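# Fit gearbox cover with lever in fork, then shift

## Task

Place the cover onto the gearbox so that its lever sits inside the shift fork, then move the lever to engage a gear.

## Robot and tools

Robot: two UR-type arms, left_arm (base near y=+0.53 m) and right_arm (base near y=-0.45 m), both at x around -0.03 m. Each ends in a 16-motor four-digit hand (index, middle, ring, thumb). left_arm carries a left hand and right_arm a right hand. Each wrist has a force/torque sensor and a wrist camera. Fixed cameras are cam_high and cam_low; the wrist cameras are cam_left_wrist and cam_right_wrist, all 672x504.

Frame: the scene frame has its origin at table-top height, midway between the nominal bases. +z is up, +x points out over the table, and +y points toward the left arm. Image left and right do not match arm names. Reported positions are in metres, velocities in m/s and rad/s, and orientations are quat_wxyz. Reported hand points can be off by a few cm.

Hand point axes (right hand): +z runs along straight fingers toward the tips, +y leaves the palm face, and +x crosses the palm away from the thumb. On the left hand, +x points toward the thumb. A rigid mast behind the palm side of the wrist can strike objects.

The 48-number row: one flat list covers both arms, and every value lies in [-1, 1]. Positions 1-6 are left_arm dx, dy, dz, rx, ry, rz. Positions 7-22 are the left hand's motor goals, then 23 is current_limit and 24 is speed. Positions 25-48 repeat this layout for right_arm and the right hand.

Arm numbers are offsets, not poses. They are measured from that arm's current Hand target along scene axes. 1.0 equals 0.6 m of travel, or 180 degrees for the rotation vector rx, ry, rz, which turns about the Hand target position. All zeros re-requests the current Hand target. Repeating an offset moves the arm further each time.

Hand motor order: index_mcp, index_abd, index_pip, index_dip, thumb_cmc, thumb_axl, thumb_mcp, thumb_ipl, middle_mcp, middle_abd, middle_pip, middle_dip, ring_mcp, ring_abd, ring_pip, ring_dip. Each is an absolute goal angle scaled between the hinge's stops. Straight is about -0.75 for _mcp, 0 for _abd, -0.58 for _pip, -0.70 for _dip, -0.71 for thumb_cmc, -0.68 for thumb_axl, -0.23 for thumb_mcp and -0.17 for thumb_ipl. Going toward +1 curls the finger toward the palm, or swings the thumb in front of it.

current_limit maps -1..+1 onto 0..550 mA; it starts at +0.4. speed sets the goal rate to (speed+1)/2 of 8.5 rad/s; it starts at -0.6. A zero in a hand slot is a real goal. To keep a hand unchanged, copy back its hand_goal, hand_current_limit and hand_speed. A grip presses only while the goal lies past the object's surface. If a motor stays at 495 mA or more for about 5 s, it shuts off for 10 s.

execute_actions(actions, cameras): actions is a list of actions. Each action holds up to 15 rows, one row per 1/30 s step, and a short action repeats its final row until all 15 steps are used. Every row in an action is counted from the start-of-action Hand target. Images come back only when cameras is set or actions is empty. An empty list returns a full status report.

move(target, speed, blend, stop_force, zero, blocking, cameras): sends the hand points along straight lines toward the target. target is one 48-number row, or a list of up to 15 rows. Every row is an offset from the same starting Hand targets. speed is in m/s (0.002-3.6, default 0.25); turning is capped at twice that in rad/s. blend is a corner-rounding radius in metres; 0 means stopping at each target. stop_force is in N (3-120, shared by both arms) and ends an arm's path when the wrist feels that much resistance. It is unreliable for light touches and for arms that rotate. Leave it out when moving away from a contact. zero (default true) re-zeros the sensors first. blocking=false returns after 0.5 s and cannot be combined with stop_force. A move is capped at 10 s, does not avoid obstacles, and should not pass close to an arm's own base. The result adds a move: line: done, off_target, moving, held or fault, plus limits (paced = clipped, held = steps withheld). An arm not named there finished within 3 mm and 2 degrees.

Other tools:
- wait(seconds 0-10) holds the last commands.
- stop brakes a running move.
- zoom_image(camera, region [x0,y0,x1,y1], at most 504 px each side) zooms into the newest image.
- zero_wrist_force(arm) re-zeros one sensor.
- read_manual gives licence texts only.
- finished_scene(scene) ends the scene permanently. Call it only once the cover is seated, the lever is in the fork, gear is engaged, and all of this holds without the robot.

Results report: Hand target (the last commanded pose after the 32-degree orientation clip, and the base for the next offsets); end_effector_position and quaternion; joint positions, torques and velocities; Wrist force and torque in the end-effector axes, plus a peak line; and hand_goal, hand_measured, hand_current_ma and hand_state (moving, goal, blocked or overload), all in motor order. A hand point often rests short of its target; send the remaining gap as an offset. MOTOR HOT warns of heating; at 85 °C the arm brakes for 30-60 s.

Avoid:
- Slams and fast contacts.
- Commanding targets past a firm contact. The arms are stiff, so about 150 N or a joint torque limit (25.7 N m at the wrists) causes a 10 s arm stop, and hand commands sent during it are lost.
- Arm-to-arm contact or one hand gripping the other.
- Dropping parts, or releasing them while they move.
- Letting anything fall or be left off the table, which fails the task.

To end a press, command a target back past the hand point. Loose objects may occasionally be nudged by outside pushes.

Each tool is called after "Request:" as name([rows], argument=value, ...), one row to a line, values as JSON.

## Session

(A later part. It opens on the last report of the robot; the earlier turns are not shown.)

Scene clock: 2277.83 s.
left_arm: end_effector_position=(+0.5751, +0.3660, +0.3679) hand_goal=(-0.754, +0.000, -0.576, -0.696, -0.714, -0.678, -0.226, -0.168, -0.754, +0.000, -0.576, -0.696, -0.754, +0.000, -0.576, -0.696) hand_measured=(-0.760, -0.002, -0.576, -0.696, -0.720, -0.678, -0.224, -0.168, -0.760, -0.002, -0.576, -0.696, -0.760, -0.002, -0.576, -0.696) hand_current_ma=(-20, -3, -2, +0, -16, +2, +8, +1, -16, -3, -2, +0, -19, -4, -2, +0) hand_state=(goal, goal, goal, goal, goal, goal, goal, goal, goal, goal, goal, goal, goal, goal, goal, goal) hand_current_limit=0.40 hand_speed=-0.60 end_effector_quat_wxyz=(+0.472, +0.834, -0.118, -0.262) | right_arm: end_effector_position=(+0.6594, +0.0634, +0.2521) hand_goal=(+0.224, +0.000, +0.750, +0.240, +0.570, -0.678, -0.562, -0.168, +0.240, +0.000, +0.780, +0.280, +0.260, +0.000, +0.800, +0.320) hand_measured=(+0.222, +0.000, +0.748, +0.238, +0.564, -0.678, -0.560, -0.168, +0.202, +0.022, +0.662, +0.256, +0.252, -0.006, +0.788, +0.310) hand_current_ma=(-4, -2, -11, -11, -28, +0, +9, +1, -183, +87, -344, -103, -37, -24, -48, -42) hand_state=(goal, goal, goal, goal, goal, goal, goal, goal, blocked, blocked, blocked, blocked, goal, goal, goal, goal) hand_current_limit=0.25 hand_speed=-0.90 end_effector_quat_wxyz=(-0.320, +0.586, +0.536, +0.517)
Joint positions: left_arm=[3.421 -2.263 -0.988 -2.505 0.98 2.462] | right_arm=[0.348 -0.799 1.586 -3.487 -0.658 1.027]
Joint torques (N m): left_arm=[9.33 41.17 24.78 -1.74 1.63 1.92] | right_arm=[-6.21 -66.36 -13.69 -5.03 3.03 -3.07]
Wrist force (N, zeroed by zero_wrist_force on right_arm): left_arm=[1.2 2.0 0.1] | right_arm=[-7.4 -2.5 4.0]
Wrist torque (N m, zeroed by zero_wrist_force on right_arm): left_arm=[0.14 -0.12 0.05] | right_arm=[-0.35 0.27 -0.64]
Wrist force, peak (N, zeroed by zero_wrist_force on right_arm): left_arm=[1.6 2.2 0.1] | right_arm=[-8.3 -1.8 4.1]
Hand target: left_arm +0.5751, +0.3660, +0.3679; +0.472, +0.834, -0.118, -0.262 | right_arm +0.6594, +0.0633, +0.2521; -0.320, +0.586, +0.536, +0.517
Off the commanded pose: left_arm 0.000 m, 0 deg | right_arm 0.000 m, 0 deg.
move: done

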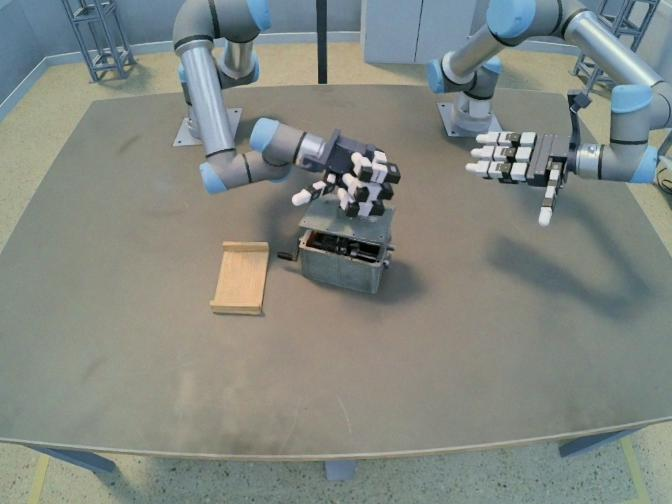

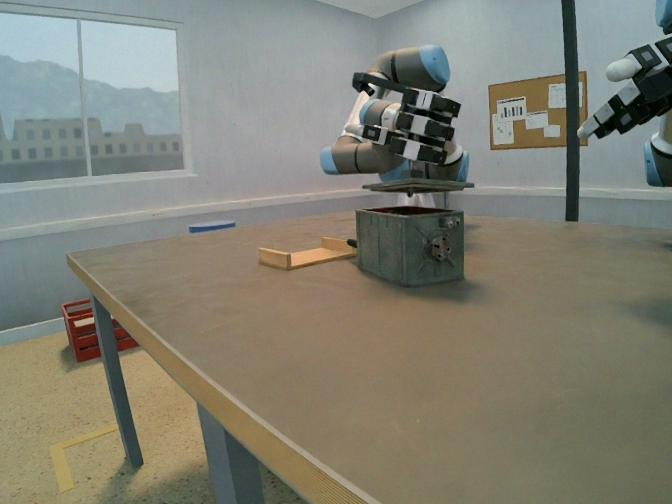

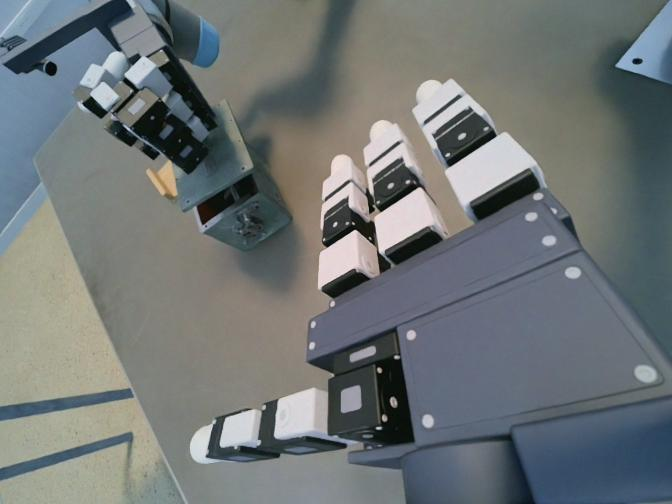

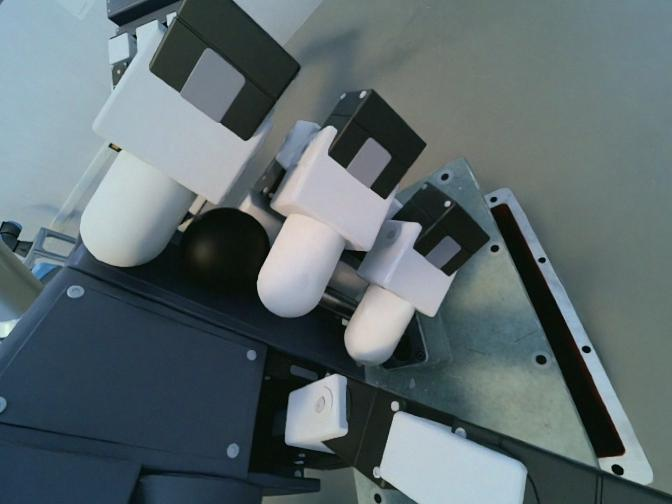

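Request:
move([
  [0,0,0,0,0,0,-0.754,0,-0.576,-0.696,-0.714,-0.678,-0.226,-0.168,-0.754,0,-0.576,-0.696,-0.754,0,-0.576,-0.696,0.4,-0.6,0.03,-0.003,0,0,0,0,0.225,0,0.75,0.24,0.571,-0.678,-0.562,-0.168,0.24,0,0.78,0.28,0.26,0,0.80,0.32,0.25,-0.9],
  [0,0,0,0,0,0,-0.754,0,-0.576,-0.696,-0.714,-0.678,-0.226,-0.168,-0.754,0,-0.576,-0.696,-0.754,0,-0.576,-0.696,0.4,-0.6,0.03,-0.003,-0.025,0,0,0,0.225,0,0.75,0.24,0.571,-0.678,-0.562,-0.168,0.24,0,0.78,0.28,0.26,0,0.80,0.32,0.25,-0.9],
], speed=0.03, cameras=["all"])

Request:
zoom_image(camera="cam_high", region=[260, 170, 420, 300])

Request:
zoom_image(camera="cam_low", region=[345, 140, 485, 240])

Request:
zoom_image(camera="cam_left_wrist", region=[140, 80, 310, 270])

Request:
zoom_image(camera="cam_right_wrist", region=[400, 130, 672, 504])

Scene clock: 2382.83 s.
left_arm: end_effector_position=(+0.5751, +0.3660, +0.3679) hand_goal=(-0.754, +0.000, -0.576, -0.696, -0.714, -0.678, -0.226, -0.168, -0.754, +0.000, -0.576, -0.696, -0.754, +0.000, -0.576, -0.696) hand_measured=(-0.760, -0.002, -0.576, -0.696, -0.720, -0.678, -0.224, -0.168, -0.760, -0.002, -0.576, -0.696, -0.760, -0.002, -0.576, -0.696) hand_current_ma=(-20, -3, -2, +0, -16, +2, +8, +1, -16, -3, -2, +0, -19, -4, -2, +0) hand_state=(goal, goal, goal, goal, goal, goal, goal, goal, goal, goal, goal, goal, goal, goal, goal, goal) hand_current_limit=0.40 hand_speed=-0.60 end_effector_quat_wxyz=(+0.472, +0.834, -0.118, -0.262) | right_arm: end_effector_position=(+0.6774, +0.0615, +0.2372) hand_goal=(+0.224, +0.000, +0.750, +0.240, +0.570, -0.678, -0.562, -0.168, +0.240, +0.000, +0.780, +0.280, +0.260, +0.000, +0.800, +0.320) hand_measured=(+0.222, +0.000, +0.748, +0.238, +0.564, -0.678, -0.560, -0.168, +0.202, +0.024, +0.664, +0.256, +0.252, -0.006, +0.788, +0.310) hand_current_ma=(-4, -2, -11, -11, -28, +0, +9, +1, -183, +95, -344, -103, -37, -24, -48, -42) hand_state=(goal, goal, goal, goal, goal, goal, goal, goal, blocked, blocked, blocked, blocked, goal, goal, goal, goal) hand_current_limit=0.25 hand_speed=-0.90 end_effector_quat_wxyz=(-0.320, +0.586, +0.536, +0.517)
Joint positions: left_arm=[3.421 -2.263 -0.988 -2.505 0.98 2.462] | right_arm=[0.336 -0.751 1.538 -3.481 -0.647 1.018]
Joint torques (N m): left_arm=[8.14 41.37 23.91 -1.87 1.67 1.93] | right_arm=[-5.33 -49.49 -12.83 -4.97 2.86 -0.9]
Wrist force (N, zeroed by zero_wrist_force on right_arm): left_arm=[1.2 2.0 0.0] | right_arm=[-7.2 -2.6 4.1]
Wrist torque (N m, zeroed by zero_wrist_force on right_arm): left_arm=[0.14 -0.12 0.05] | right_arm=[-0.37 0.24 -0.64]
Wrist force, peak (N, zeroed by zero_wrist_force on right_arm): left_arm=[1.5 2.1 0.1] | right_arm=[-8.1 -2.8 4.4]
Hand target: left_arm +0.5751, +0.3660, +0.3679; +0.472, +0.834, -0.118, -0.262 | right_arm +0.6774, +0.0615, +0.2371; -0.320, +0.586, +0.536, +0.517
Off the commanded pose: left_arm 0.000 m, 0 deg | right_arm 0.000 m, 0 deg.
move: done

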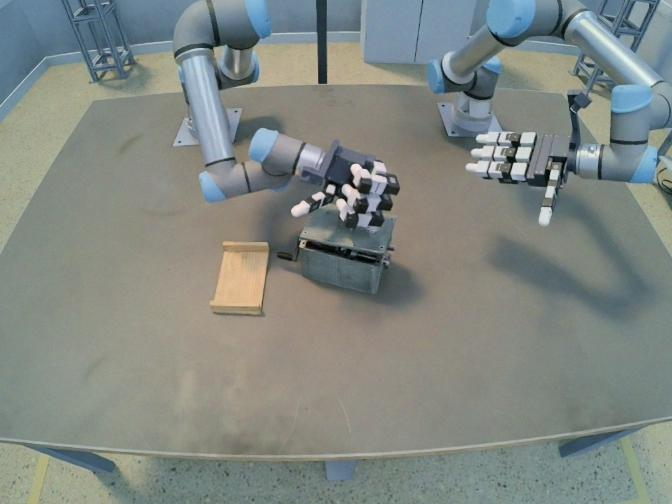

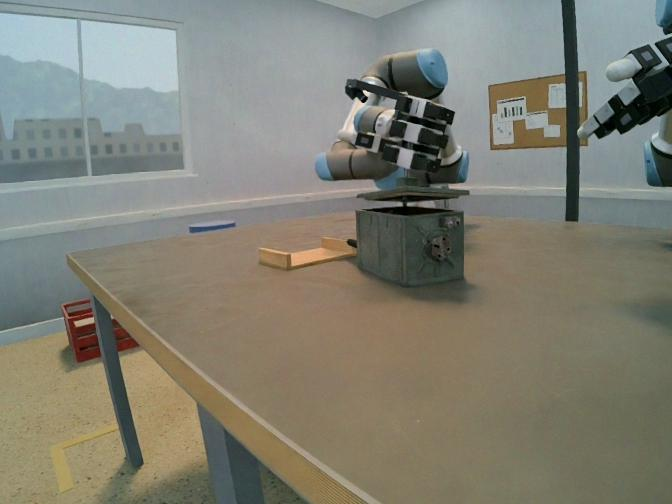

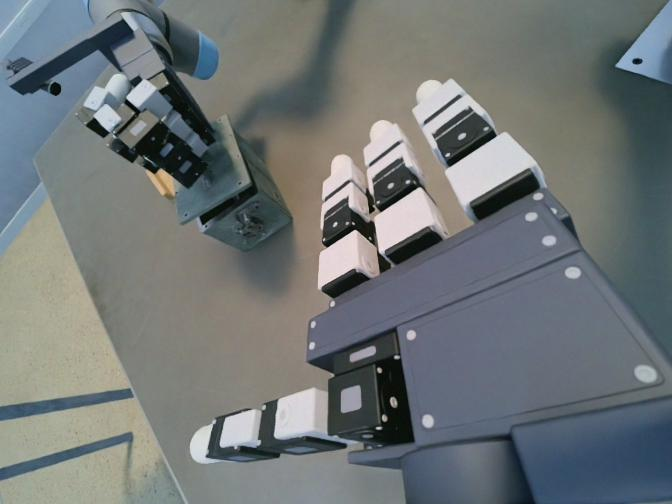

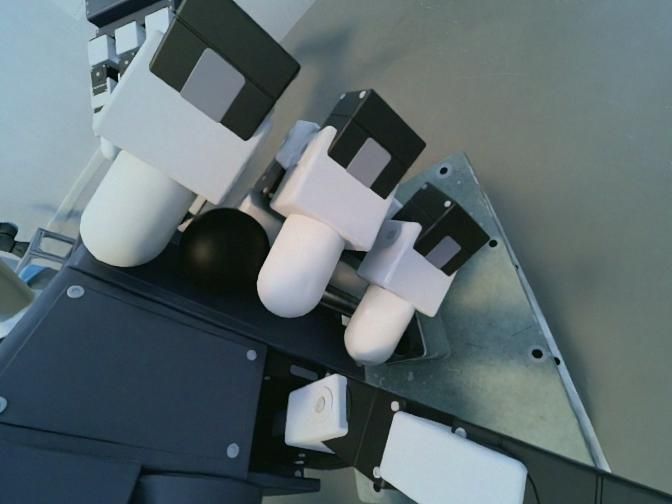

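Scaled by 3.150.

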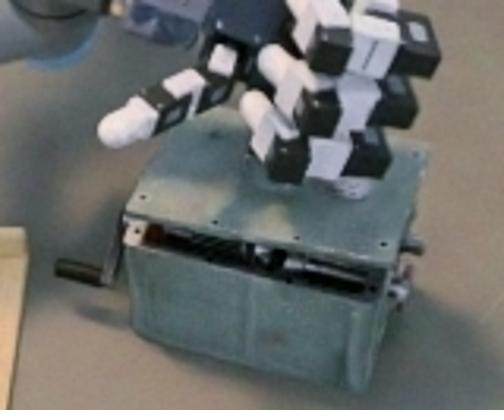

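Scaled by 3.600.

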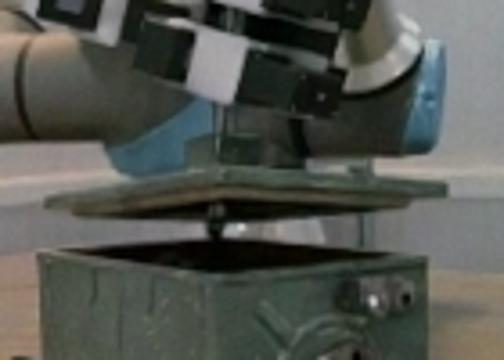

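Scaled by 2.653.

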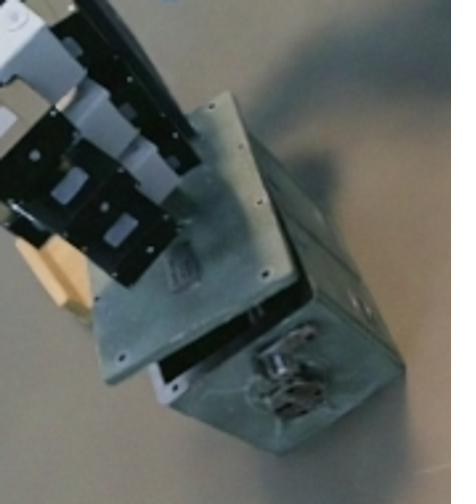

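Scaled by 1.348.

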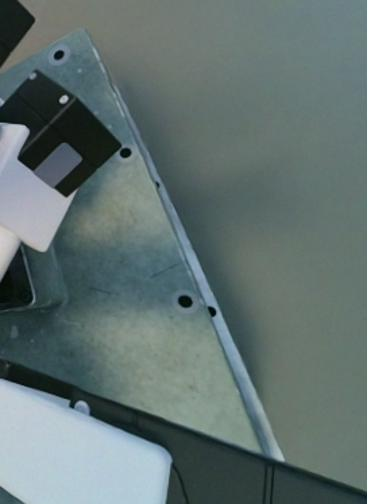

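Request:
move(target=[0,0,0,0,0,0,-0.754,0,-0.576,-0.696,-0.714,-0.678,-0.226,-0.168,-0.754,0,-0.576,-0.696,-0.754,0,-0.576,-0.696,0.4,-0.6,0.0037,0.0132,-0.006,-0.0587,0.0169,0,0.225,0,0.75,0.24,0.571,-0.678,-0.562,-0.168,0.24,0,0.78,0.28,0.26,0,0.80,0.32,0.25,-0.9], speed=0.03, cameras=["all"])

Request:
zoom_image(camera="cam_high", region=[260, 170, 420, 300])

Request:
zoom_image(camera="cam_low", region=[345, 140, 485, 240])

Request:
zoom_image(camera="cam_right_wrist", region=[250, 180, 672, 504])

Scene clock: 2504.87 s.
left_arm: end_effector_position=(+0.5751, +0.3660, +0.3679) hand_goal=(-0.754, +0.000, -0.576, -0.696, -0.714, -0.678, -0.226, -0.168, -0.754, +0.000, -0.576, -0.696, -0.754, +0.000, -0.576, -0.696) hand_measured=(-0.760, -0.002, -0.576, -0.696, -0.720, -0.678, -0.224, -0.168, -0.760, -0.002, -0.576, -0.696, -0.760, -0.002, -0.576, -0.696) hand_current_ma=(-20, -3, -2, +0, -16, +2, +8, +1, -16, -3, -2, +0, -19, -4, -2, +0) hand_state=(goal, goal, goal, goal, goal, goal, goal, goal, goal, goal, goal, goal, goal, goal, goal, goal) hand_current_limit=0.40 hand_speed=-0.60 end_effector_quat_wxyz=(+0.472, +0.834, -0.118, -0.262) | right_arm: end_effector_position=(+0.6796, +0.0694, +0.2335) hand_goal=(+0.224, +0.000, +0.750, +0.240, +0.570, -0.678, -0.562, -0.168, +0.240, +0.000, +0.780, +0.280, +0.260, +0.000, +0.800, +0.320) hand_measured=(+0.222, +0.000, +0.748, +0.238, +0.564, -0.678, -0.560, -0.168, +0.202, +0.024, +0.668, +0.262, +0.252, -0.006, +0.788, +0.310) hand_current_ma=(-5, -2, -11, -11, -28, +0, +9, +1, -188, +96, -344, -76, -37, -24, -48, -42) hand_state=(goal, goal, goal, goal, goal, goal, goal, goal, blocked, blocked, blocked, goal, goal, goal, goal, goal) hand_current_limit=0.25 hand_speed=-0.90 end_effector_quat_wxyz=(-0.279, +0.626, +0.573, +0.450)
Joint positions: left_arm=[3.421 -2.263 -0.988 -2.505 0.98 2.462] | right_arm=[0.368 -0.835 1.534 -3.146 -0.758 0.842]
Joint torques (N m): left_arm=[8.96 41.17 24.58 -2.1 1.58 2.02] | right_arm=[7.59 -66.57 -29.04 -1.34 -0.62 -3]
Wrist force (N, zeroed by zero_wrist_force on right_arm): left_arm=[1.2 2.0 0.0] | right_arm=[-7.1 -2.1 5.4]
Wrist torque (N m, zeroed by zero_wrist_force on right_arm): left_arm=[0.15 -0.12 0.05] | right_arm=[-0.32 0.18 -0.64]
Wrist force, peak (N, zeroed by zero_wrist_force on right_arm): left_arm=[1.6 2.1 0.1] | right_arm=[-7.2 -2.8 5.7]
Hand target: left_arm +0.5751, +0.3660, +0.3679; +0.472, +0.834, -0.118, -0.262 | right_arm +0.6796, +0.0695, +0.2335; -0.279, +0.626, +0.573, +0.449
Off the commanded pose: left_arm 0.000 m, 0 deg | right_arm 0.000 m, 0 deg.
move: done

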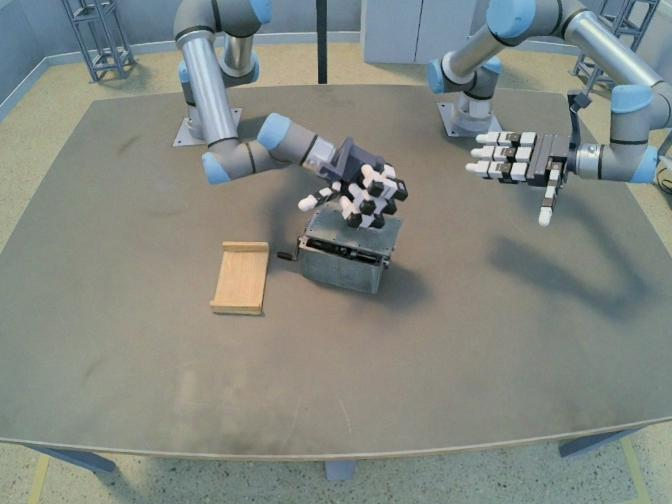

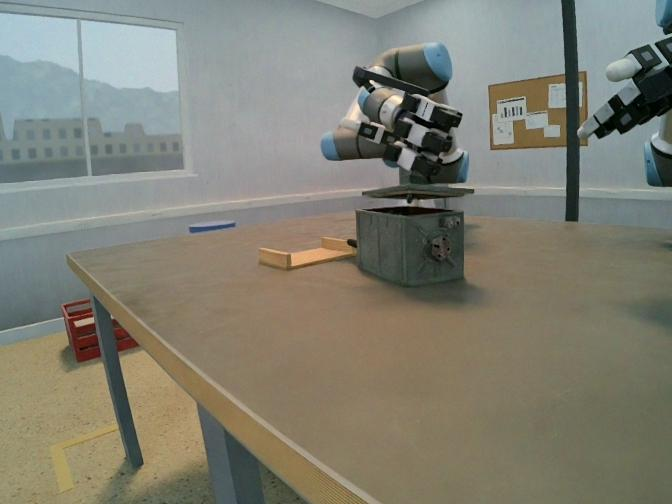

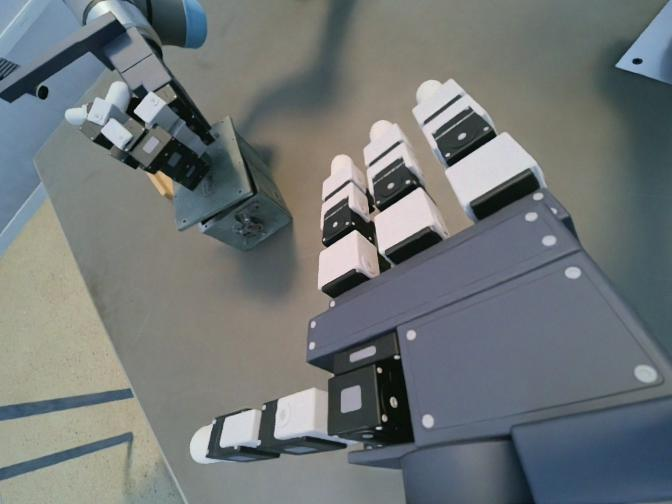

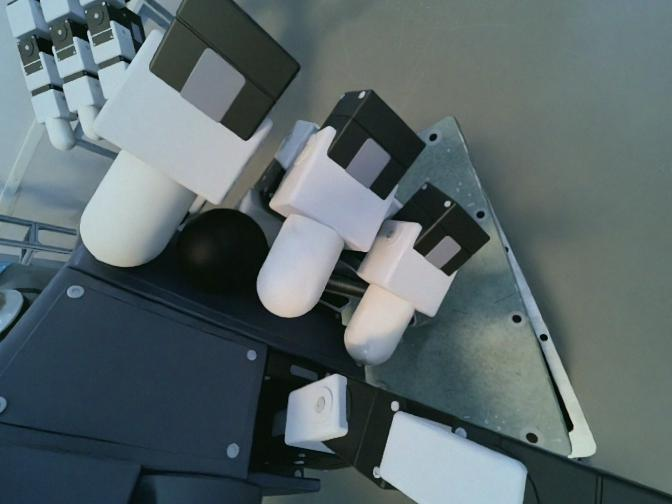

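Scaled by 3.150.

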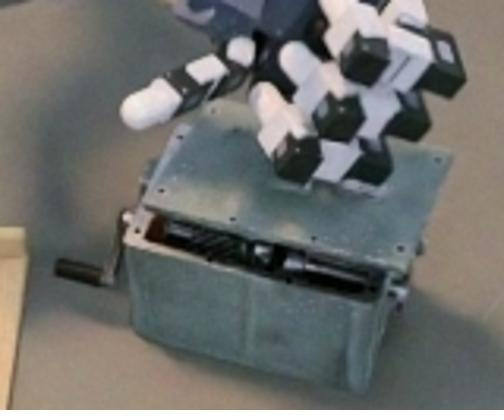

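Scaled by 3.600.

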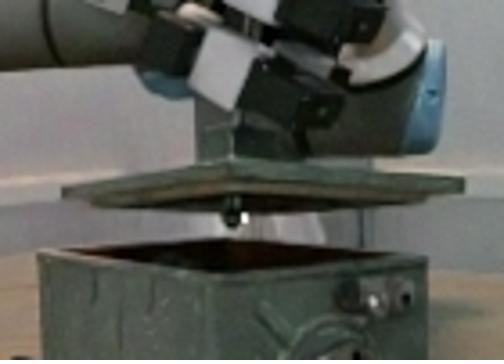

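Scaled by 1.194.

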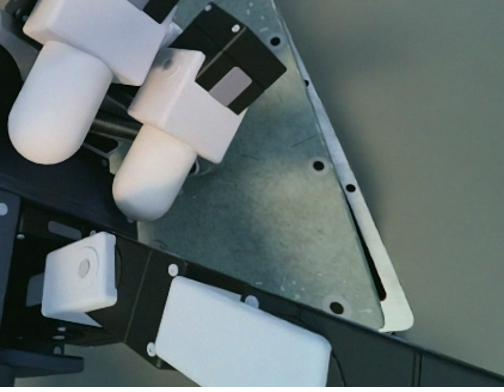

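Request:
move([
  [0,0,0,0,0,0,-0.754,0,-0.576,-0.696,-0.714,-0.678,-0.226,-0.168,-0.754,0,-0.576,-0.696,-0.754,0,-0.576,-0.696,0.4,-0.6,0,0,0,0,0,0,-0.205,0,0.53,0.0,0.571,-0.678,-0.562,-0.168,0.24,0,0.78,0.28,0.26,0,0.80,0.32,0.25,-0.9],
  [0,0,0,0,0,0,-0.754,0,-0.576,-0.696,-0.714,-0.678,-0.226,-0.168,-0.754,0,-0.576,-0.696,-0.754,0,-0.576,-0.696,0.4,-0.6,0.0042,0.0148,0.059,0.048,-0.0138,0,-0.205,0,0.53,0.0,0.571,-0.678,-0.562,-0.168,0.24,0,0.78,0.28,0.26,0,0.80,0.32,0.25,-0.9],
], speed=0.04, cameras=["cam_right_wrist","cam_low"])

Request:
zoom_image(camera="cam_right_wrist", region=[150, 180, 480, 440])

Request:
zoom_image(camera="cam_low", region=[345, 120, 485, 240])

Scene clock: 2605.73 s.
left_arm: end_effector_position=(+0.5751, +0.3660, +0.3679) hand_goal=(-0.754, +0.000, -0.576, -0.696, -0.714, -0.678, -0.226, -0.168, -0.754, +0.000, -0.576, -0.696, -0.754, +0.000, -0.576, -0.696) hand_measured=(-0.760, -0.002, -0.576, -0.696, -0.720, -0.678, -0.224, -0.168, -0.760, -0.002, -0.576, -0.696, -0.760, -0.002, -0.576, -0.696) hand_current_ma=(-20, -3, -2, +0, -16, +2, +8, +1, -16, -3, -2, +0, -19, -4, -2, +0) hand_state=(goal, goal, goal, goal, goal, goal, goal, goal, goal, goal, goal, goal, goal, goal, goal, goal) hand_current_limit=0.40 hand_speed=-0.60 end_effector_quat_wxyz=(+0.472, +0.834, -0.118, -0.262) | right_arm: end_effector_position=(+0.6821, +0.0783, +0.2688) hand_goal=(-0.206, +0.000, +0.530, +0.000, +0.570, -0.678, -0.562, -0.168, +0.240, +0.000, +0.780, +0.280, +0.260, +0.000, +0.800, +0.320) hand_measured=(-0.208, +0.000, +0.532, +0.004, +0.564, -0.678, -0.560, -0.168, +0.200, +0.024, +0.668, +0.262, +0.252, -0.006, +0.788, +0.310) hand_current_ma=(-4, -2, +8, +12, -28, +0, +9, +1, -189, +96, -344, -76, -37, -24, -48, -42) hand_state=(goal, goal, goal, goal, goal, goal, goal, goal, blocked, blocked, blocked, goal, goal, goal, goal, goal) hand_current_limit=0.25 hand_speed=-0.90 end_effector_quat_wxyz=(-0.313, +0.594, +0.543, +0.505)
Joint positions: left_arm=[3.421 -2.263 -0.988 -2.505 0.98 2.462] | right_arm=[0.362 -0.797 1.489 -3.348 -0.683 0.996]
Joint torques (N m): left_arm=[8.72 39.7 23.71 -1.95 1.53 1.71] | right_arm=[-5.67 -48.68 -28.2 -5.41 3.12 1.96]
Wrist force (N, zeroed by zero_wrist_force on right_arm): left_arm=[1.4 1.8 0.2] | right_arm=[-7.5 -2.9 4.3]
Wrist torque (N m, zeroed by zero_wrist_force on right_arm): left_arm=[0.12 -0.14 0.07] | right_arm=[-0.40 0.22 -0.78]
Wrist force, peak (N, zeroed by zero_wrist_force on right_arm): left_arm=[1.2 2.3 0.2] | right_arm=[-7.5 -2.8 5.6]
Hand target: left_arm +0.5751, +0.3660, +0.3679; +0.472, +0.834, -0.118, -0.262 | right_arm +0.6821, +0.0783, +0.2689; -0.313, +0.594, +0.543, +0.505
Off the commanded pose: left_arm 0.000 m, 0 deg | right_arm 0.000 m, 0 deg.
move: done
Images, in order (width x height): cam_low 672x504, cam_right_wrist 672x504.

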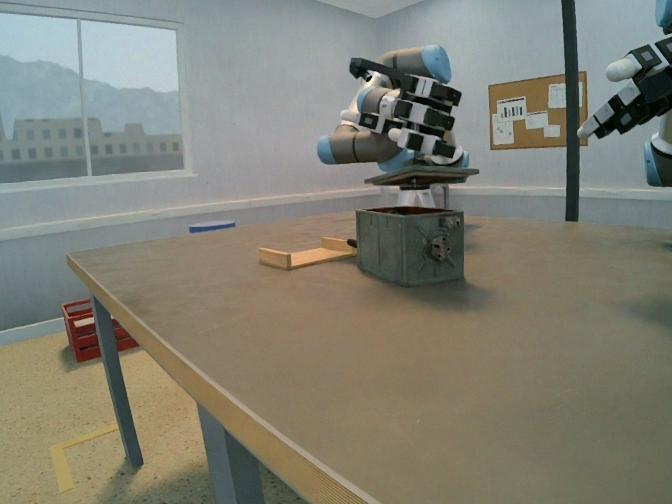

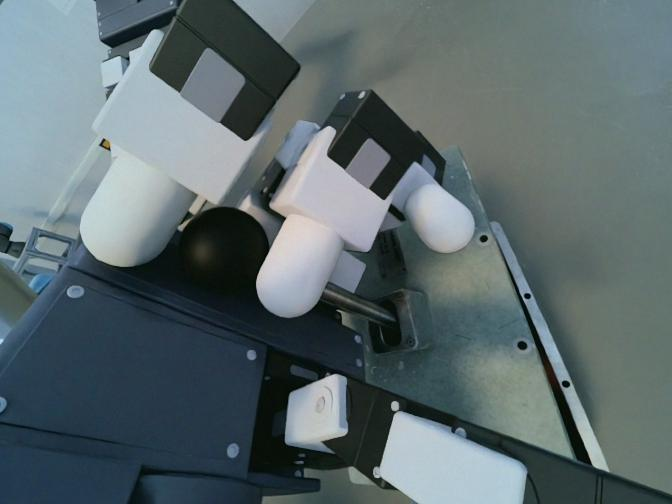

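Scaled by 1.527.

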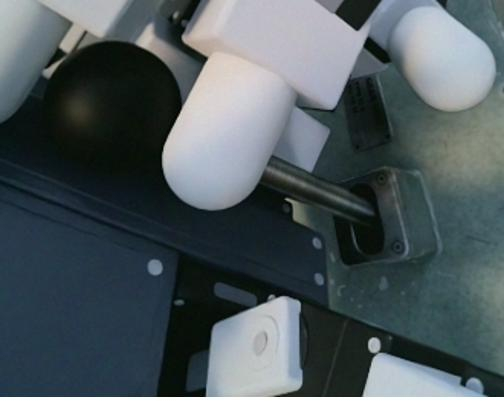

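Scaled by 3.600.

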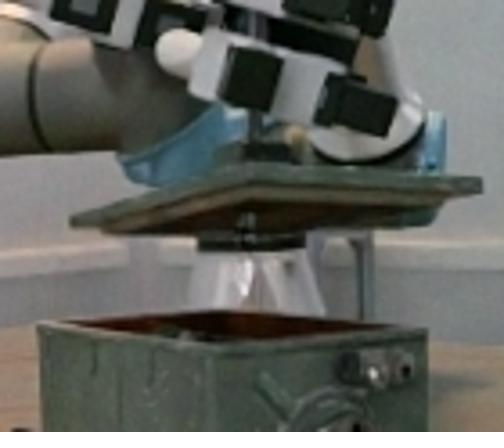

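Request:
move([
  [0,0,0,0,0,0,-0.754,0,-0.576,-0.696,-0.714,-0.678,-0.226,-0.168,-0.754,0,-0.576,-0.696,-0.754,0,-0.576,-0.696,0.4,-0.6,0,0,0,0,0,0,-0.205,0,0.533,0.826,0.571,-0.678,-0.562,-0.168,0.24,0,0.78,0.28,0.26,0,0.80,0.32,0.3,-0.9],
  [0,0,0,0,0,0,-0.754,0,-0.576,-0.696,-0.714,-0.678,-0.226,-0.168,-0.754,0,-0.576,-0.696,-0.754,0,-0.576,-0.696,0.4,-0.6,0,0,0,0,0,0,0.137,0,0.68,0.58,0.571,-0.678,-0.562,-0.168,0.24,0,0.78,0.28,0.26,0,0.80,0.32,0.3,-0.9],
], speed=0.04, cameras=["cam_right_wrist","cam_low"])

Request:
zoom_image(camera="cam_right_wrist", region=[150, 180, 480, 440])

Request:
zoom_image(camera="cam_low", region=[345, 120, 485, 240])

Scene clock: 2650.03 s.
left_arm: end_effector_position=(+0.5751, +0.3660, +0.3679) hand_goal=(-0.754, +0.000, -0.576, -0.696, -0.714, -0.678, -0.226, -0.168, -0.754, +0.000, -0.576, -0.696, -0.754, +0.000, -0.576, -0.696) hand_measured=(-0.760, -0.002, -0.576, -0.696, -0.720, -0.678, -0.224, -0.168, -0.760, -0.002, -0.576, -0.696, -0.760, -0.002, -0.576, -0.696) hand_current_ma=(-20, -3, -2, +0, -16, +2, +8, +1, -16, -3, -2, +0, -19, -4, -2, +0) hand_state=(goal, goal, goal, goal, goal, goal, goal, goal, goal, goal, goal, goal, goal, goal, goal, goal) hand_current_limit=0.40 hand_speed=-0.60 end_effector_quat_wxyz=(+0.472, +0.834, -0.118, -0.262) | right_arm: end_effector_position=(+0.6821, +0.0783, +0.2689) hand_goal=(+0.136, +0.000, +0.680, +0.580, +0.570, -0.678, -0.562, -0.168, +0.240, +0.000, +0.780, +0.280, +0.260, +0.000, +0.800, +0.320) hand_measured=(+0.126, +0.000, +0.672, +0.578, +0.564, -0.678, -0.560, -0.168, +0.200, +0.026, +0.674, +0.262, +0.252, -0.006, +0.788, +0.310) hand_current_ma=(-44, -2, -33, -8, -28, +0, +9, +1, -189, +98, -357, -76, -37, -24, -48, -42) hand_state=(goal, goal, goal, goal, goal, goal, goal, goal, blocked, blocked, blocked, goal, goal, goal, goal, goal) hand_current_limit=0.30 hand_speed=-0.90 end_effector_quat_wxyz=(-0.313, +0.594, +0.543, +0.505)
Joint positions: left_arm=[3.421 -2.263 -0.988 -2.505 0.98 2.462] | right_arm=[0.362 -0.797 1.489 -3.348 -0.683 0.996]
Joint torques (N m): left_arm=[6.95 40.9 23.45 -1.81 1.64 1.47] | right_arm=[-4.52 -49.5 -28.19 -4.93 2.37 1.82]
Wrist force (N, zeroed by zero_wrist_force on right_arm): left_arm=[1.2 1.7 0.3] | right_arm=[-7.5 -2.5 4.6]
Wrist torque (N m, zeroed by zero_wrist_force on right_arm): left_arm=[0.09 -0.12 0.05] | right_arm=[-0.40 0.23 -0.79]
Wrist force, peak (N, zeroed by zero_wrist_force on right_arm): left_arm=[1.6 2.1 0.3] | right_arm=[-8.0 -2.9 4.6]
Hand target: left_arm +0.5751, +0.3660, +0.3679; +0.472, +0.834, -0.118, -0.262 | right_arm +0.6821, +0.0783, +0.2689; -0.313, +0.594, +0.543, +0.505
Off the commanded pose: left_arm 0.000 m, 0 deg | right_arm 0.000 m, 0 deg.
move: done
Images, in order (width x height): cam_low 672x504, cam_right_wrist 672x504.

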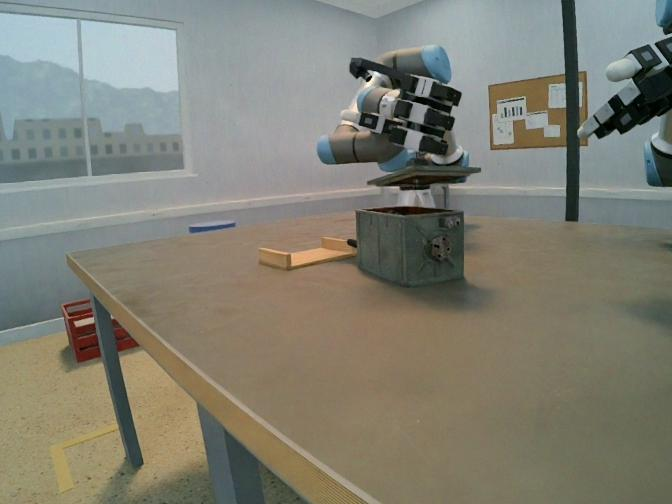

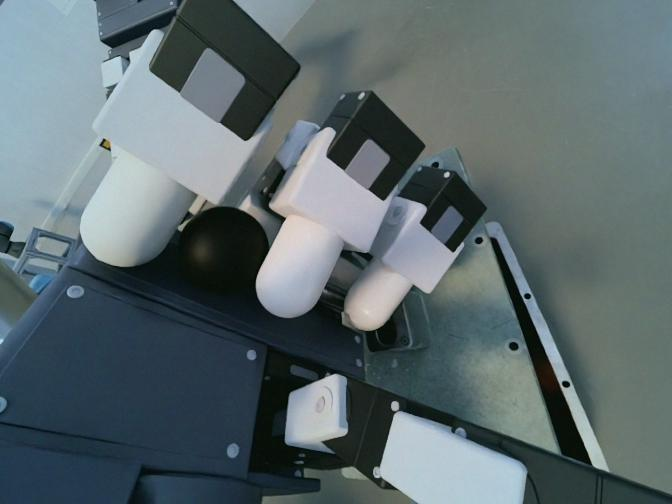

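Scaled by 1.527.

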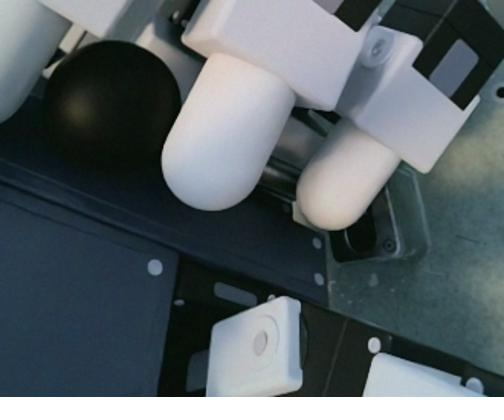

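Scaled by 3.600.

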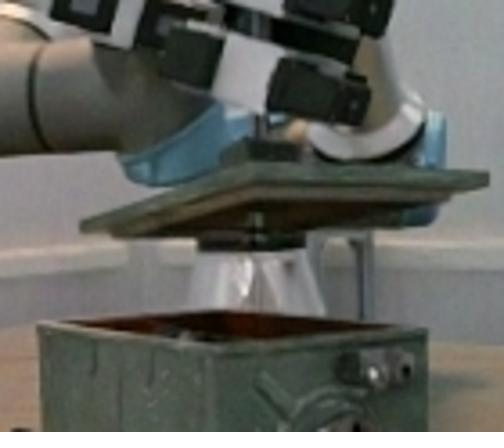

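Request:
execute_actions(actions=[], cameras=["all"])

Scene clock: 2698.77 s.
left_arm: end_effector_position=(+0.5751, +0.3660, +0.3679) hand_goal=(-0.754, +0.000, -0.576, -0.696, -0.714, -0.678, -0.226, -0.168, -0.754, +0.000, -0.576, -0.696, -0.754, +0.000, -0.576, -0.696) hand_measured=(-0.760, -0.002, -0.576, -0.696, -0.720, -0.678, -0.224, -0.168, -0.760, -0.002, -0.576, -0.696, -0.760, -0.002, -0.576, -0.696) hand_current_ma=(-20, -3, -2, +0, -16, +2, +8, +1, -16, -3, -2, +0, -19, -4, -2, +0) hand_state=(goal, goal, goal, goal, goal, goal, goal, goal, goal, goal, goal, goal, goal, goal, goal, goal) hand_current_limit=0.40 hand_speed=-0.60 end_effector_quat_wxyz=(+0.472, +0.834, -0.118, -0.262) | right_arm: end_effector_position=(+0.6821, +0.0783, +0.2689) hand_goal=(+0.136, +0.000, +0.680, +0.580, +0.570, -0.678, -0.562, -0.168, +0.240, +0.000, +0.780, +0.280, +0.260, +0.000, +0.800, +0.320) hand_measured=(+0.128, +0.000, +0.672, +0.578, +0.564, -0.678, -0.560, -0.168, +0.200, +0.026, +0.674, +0.262, +0.252, -0.006, +0.788, +0.310) hand_current_ma=(-37, -2, -33, -12, -28, +0, +9, +1, -189, +98, -357, -76, -37, -24, -48, -42) hand_state=(goal, goal, goal, goal, goal, goal, goal, goal, blocked, blocked, blocked, goal, goal, goal, goal, goal) hand_current_limit=0.30 hand_speed=-0.90 end_effector_quat_wxyz=(-0.313, +0.594, +0.543, +0.505)
Joint positions: left_arm=[3.421 -2.263 -0.988 -2.505 0.98 2.462] | right_arm=[0.362 -0.797 1.489 -3.348 -0.683 0.996]
Joint velocities: within noise
Joint torques (N m): left_arm=[8.14 40.06 22.77 -1.97 1.51 1.69] | right_arm=[-3.31 -54.35 -25.47 -3.99 1.8 1.85]
Wrist force (N, zeroed by zero_wrist_force on right_arm): left_arm=[1.1 1.9 0.2] | right_arm=[-7.5 -2.7 4.1]
Wrist torque (N m, zeroed by zero_wrist_force on right_arm): left_arm=[0.12 -0.11 0.05] | right_arm=[-0.37 0.25 -0.80]
Wrist force, peak (N, zeroed by zero_wrist_force on right_arm): left_arm=[1.5 2.0 0.4] | right_arm=[-8.2 -2.7 4.4]
Hand target: left_arm +0.5751, +0.3660, +0.3679; +0.472, +0.834, -0.118, -0.262 | right_arm +0.6821, +0.0783, +0.2689; -0.313, +0.594, +0.543, +0.505
Off the commanded pose: left_arm 0.000 m, 0 deg | right_arm 0.000 m, 0 deg.

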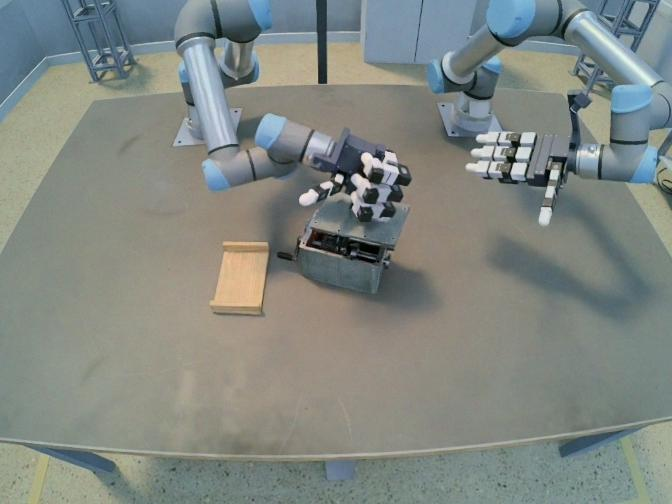

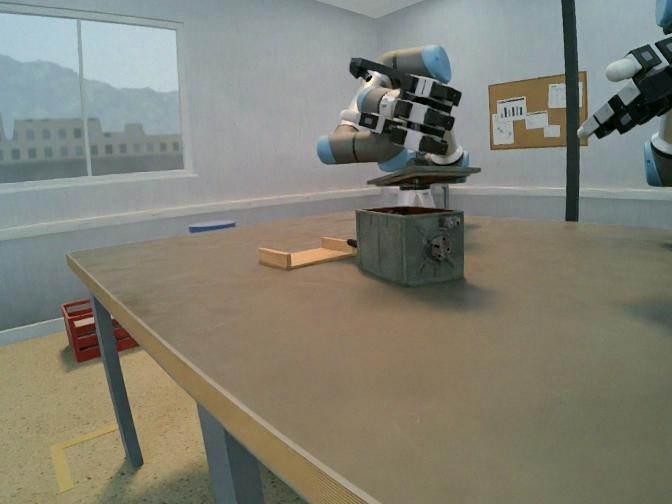

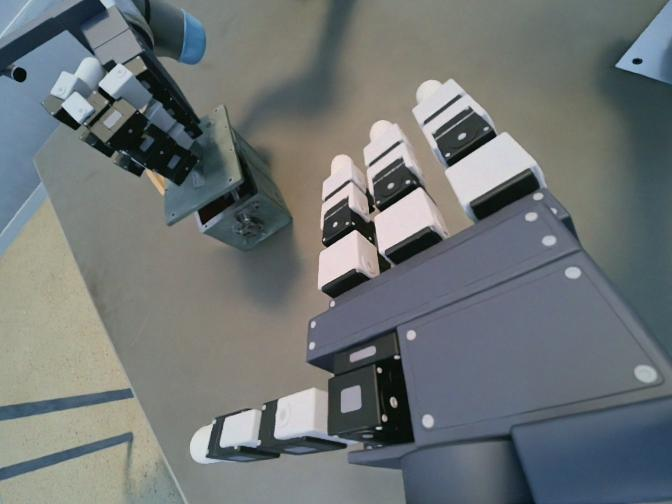

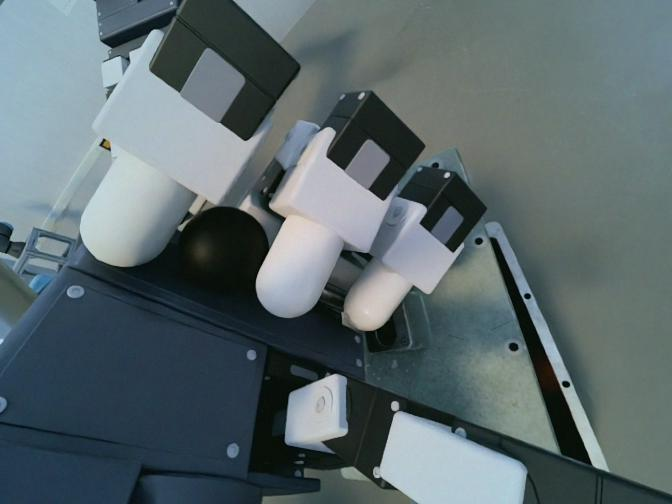

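Request:
zoom_image(camera="cam_right_wrist", region=[240, 150, 620, 480])

Request:
zoom_image(camera="cam_low", region=[340, 130, 500, 250])

Request:
zoom_image(camera="cam_high", region=[270, 170, 430, 300])

Request:
zoom_image(camera="cam_left_wrist", region=[30, 50, 330, 270])

Scaled by 1.326.

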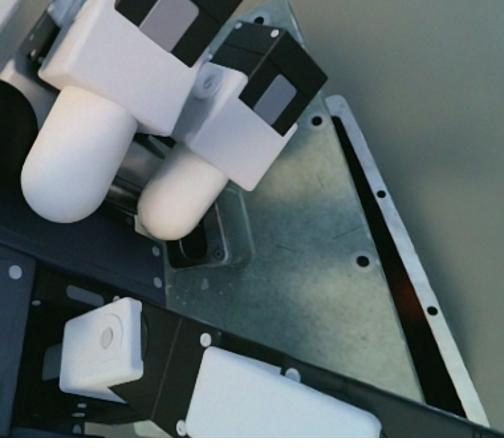

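Scaled by 3.150.

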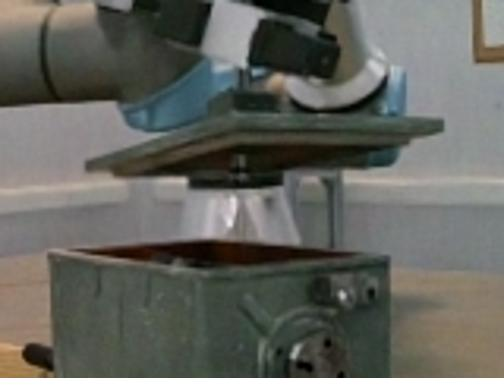

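Scaled by 3.150.

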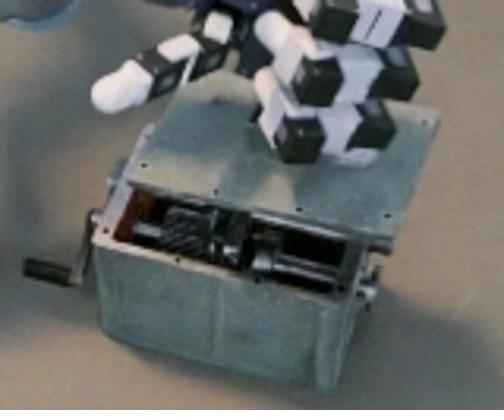

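Scaled by 1.680.

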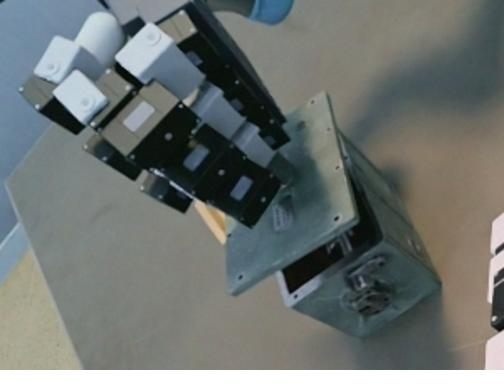

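Request:
zoom_image(camera="cam_right_wrist", region=[310, 220, 460, 370])

Scaled by 3.360.

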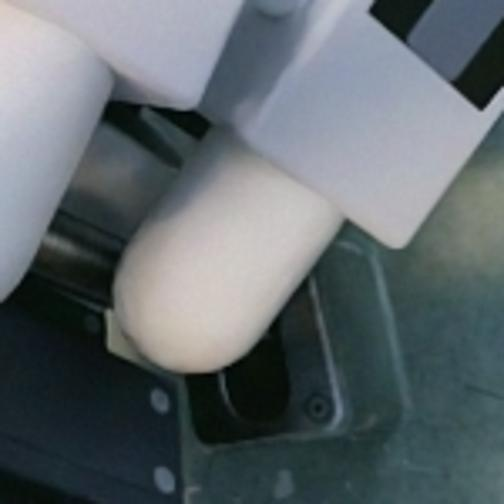

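Request:
move([
  [0,0,0,0,0,0,-0.754,0,-0.576,-0.696,-0.714,-0.678,-0.226,-0.168,-0.754,0,-0.576,-0.696,-0.754,0,-0.576,-0.696,0.4,-0.6,0,0,0,0,0,0,-0.12,0,0.68,0.58,0.571,-0.678,-0.562,-0.168,0.24,0,0.78,0.28,0.26,0,0.8,0.32,0.3,-0.9],
  [0,0,0,0,0,0,-0.754,0,-0.576,-0.696,-0.714,-0.678,-0.226,-0.168,-0.754,0,-0.576,-0.696,-0.754,0,-0.576,-0.696,0.4,-0.6,0,0,0,0,0,0,-0.12,0,0.81,0.826,0.571,-0.678,-0.562,-0.168,0.24,0,0.78,0.28,0.26,0,0.8,0.32,0.3,-0.9],
  [0,0,0,0,0,0,-0.754,0,-0.576,-0.696,-0.714,-0.678,-0.226,-0.168,-0.754,0,-0.576,-0.696,-0.754,0,-0.576,-0.696,0.4,-0.6,0,0,0,0,0,0,0.03,0,0.81,0.826,0.571,-0.678,-0.562,-0.168,0.24,0,0.78,0.28,0.26,0,0.8,0.32,0.3,-0.9],
], cameras=["cam_right_wrist","cam_low"])

Request:
zoom_image(camera="cam_right_wrist", region=[250, 150, 500, 400])

Scene clock: 2793.17 s.
left_arm: end_effector_position=(+0.5751, +0.3660, +0.3679) hand_goal=(-0.754, +0.000, -0.576, -0.696, -0.714, -0.678, -0.226, -0.168, -0.754, +0.000, -0.576, -0.696, -0.754, +0.000, -0.576, -0.696) hand_measured=(-0.760, -0.002, -0.576, -0.696, -0.720, -0.678, -0.224, -0.168, -0.760, -0.002, -0.576, -0.696, -0.760, -0.002, -0.576, -0.696) hand_current_ma=(-20, -3, -2, +0, -16, +2, +8, +1, -16, -3, -2, +0, -19, -4, -2, +0) hand_state=(goal, goal, goal, goal, goal, goal, goal, goal, goal, goal, goal, goal, goal, goal, goal, goal) hand_current_limit=0.40 hand_speed=-0.60 end_effector_quat_wxyz=(+0.472, +0.834, -0.118, -0.262) | right_arm: end_effector_position=(+0.6821, +0.0783, +0.2689) hand_goal=(+0.030, +0.000, +0.810, +0.826, +0.570, -0.678, -0.562, -0.168, +0.240, +0.000, +0.780, +0.280, +0.260, +0.000, +0.800, +0.320) hand_measured=(+0.014, +0.000, +0.806, +0.830, +0.564, -0.678, -0.560, -0.168, +0.200, +0.024, +0.678, +0.262, +0.252, -0.006, +0.788, +0.310) hand_current_ma=(-73, -2, -12, +18, -28, +0, +9, +1, -189, +94, -358, -84, -37, -24, -48, -42) hand_state=(goal, goal, goal, goal, goal, goal, goal, goal, blocked, blocked, blocked, goal, goal, goal, goal, goal) hand_current_limit=0.30 hand_speed=-0.90 end_effector_quat_wxyz=(-0.313, +0.594, +0.543, +0.505)
Joint positions: left_arm=[3.421 -2.263 -0.988 -2.505 0.98 2.462] | right_arm=[0.362 -0.797 1.489 -3.348 -0.683 0.996]
Joint torques (N m): left_arm=[6.76 42.41 22.98 -1.92 1.43 1.57] | right_arm=[-0.35 -63.69 -20.12 -2.29 0.96 1.86]
Wrist force (N, zeroed by zero_wrist_force on right_arm): left_arm=[1.2 1.8 0.3] | right_arm=[-7.8 -2.4 4.5]
Wrist torque (N m, zeroed by zero_wrist_force on right_arm): left_arm=[0.11 -0.11 0.05] | right_arm=[-0.39 0.33 -0.84]
Wrist force, peak (N, zeroed by zero_wrist_force on right_arm): left_arm=[1.5 2.2 0.1] | right_arm=[-8.1 -2.8 4.4]
Hand target: left_arm +0.5751, +0.3660, +0.3679; +0.472, +0.834, -0.118, -0.262 | right_arm +0.6821, +0.0783, +0.2689; -0.313, +0.594, +0.543, +0.505
Off the commanded pose: left_arm 0.000 m, 0 deg | right_arm 0.000 m, 0 deg.
move: done
Images, in order (width x height): cam_low 672x504, cam_right_wrist 672x504.

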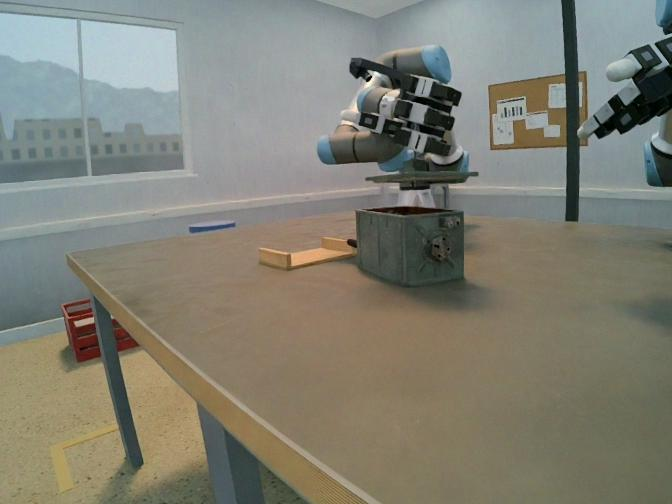

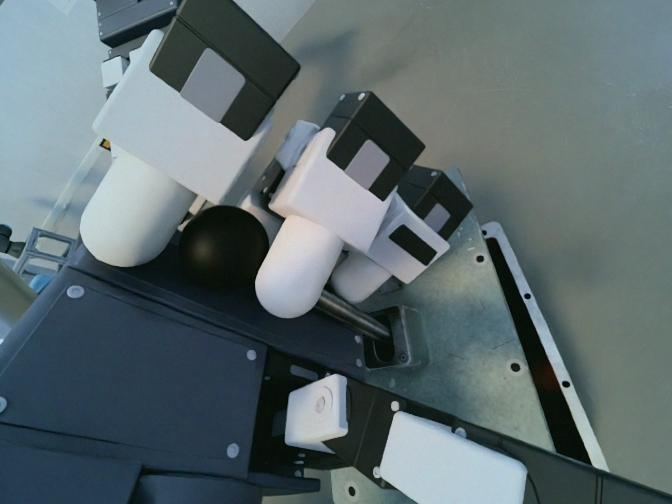

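Scaled by 2.016.

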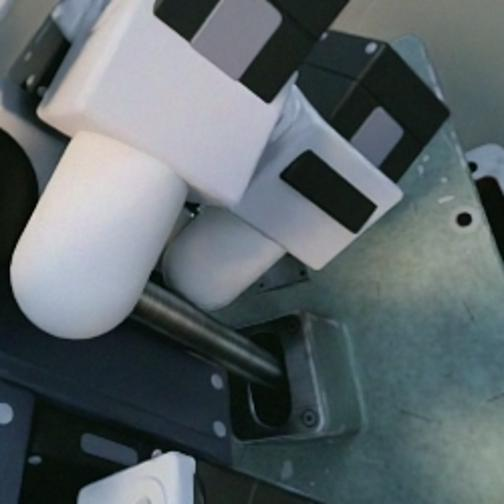

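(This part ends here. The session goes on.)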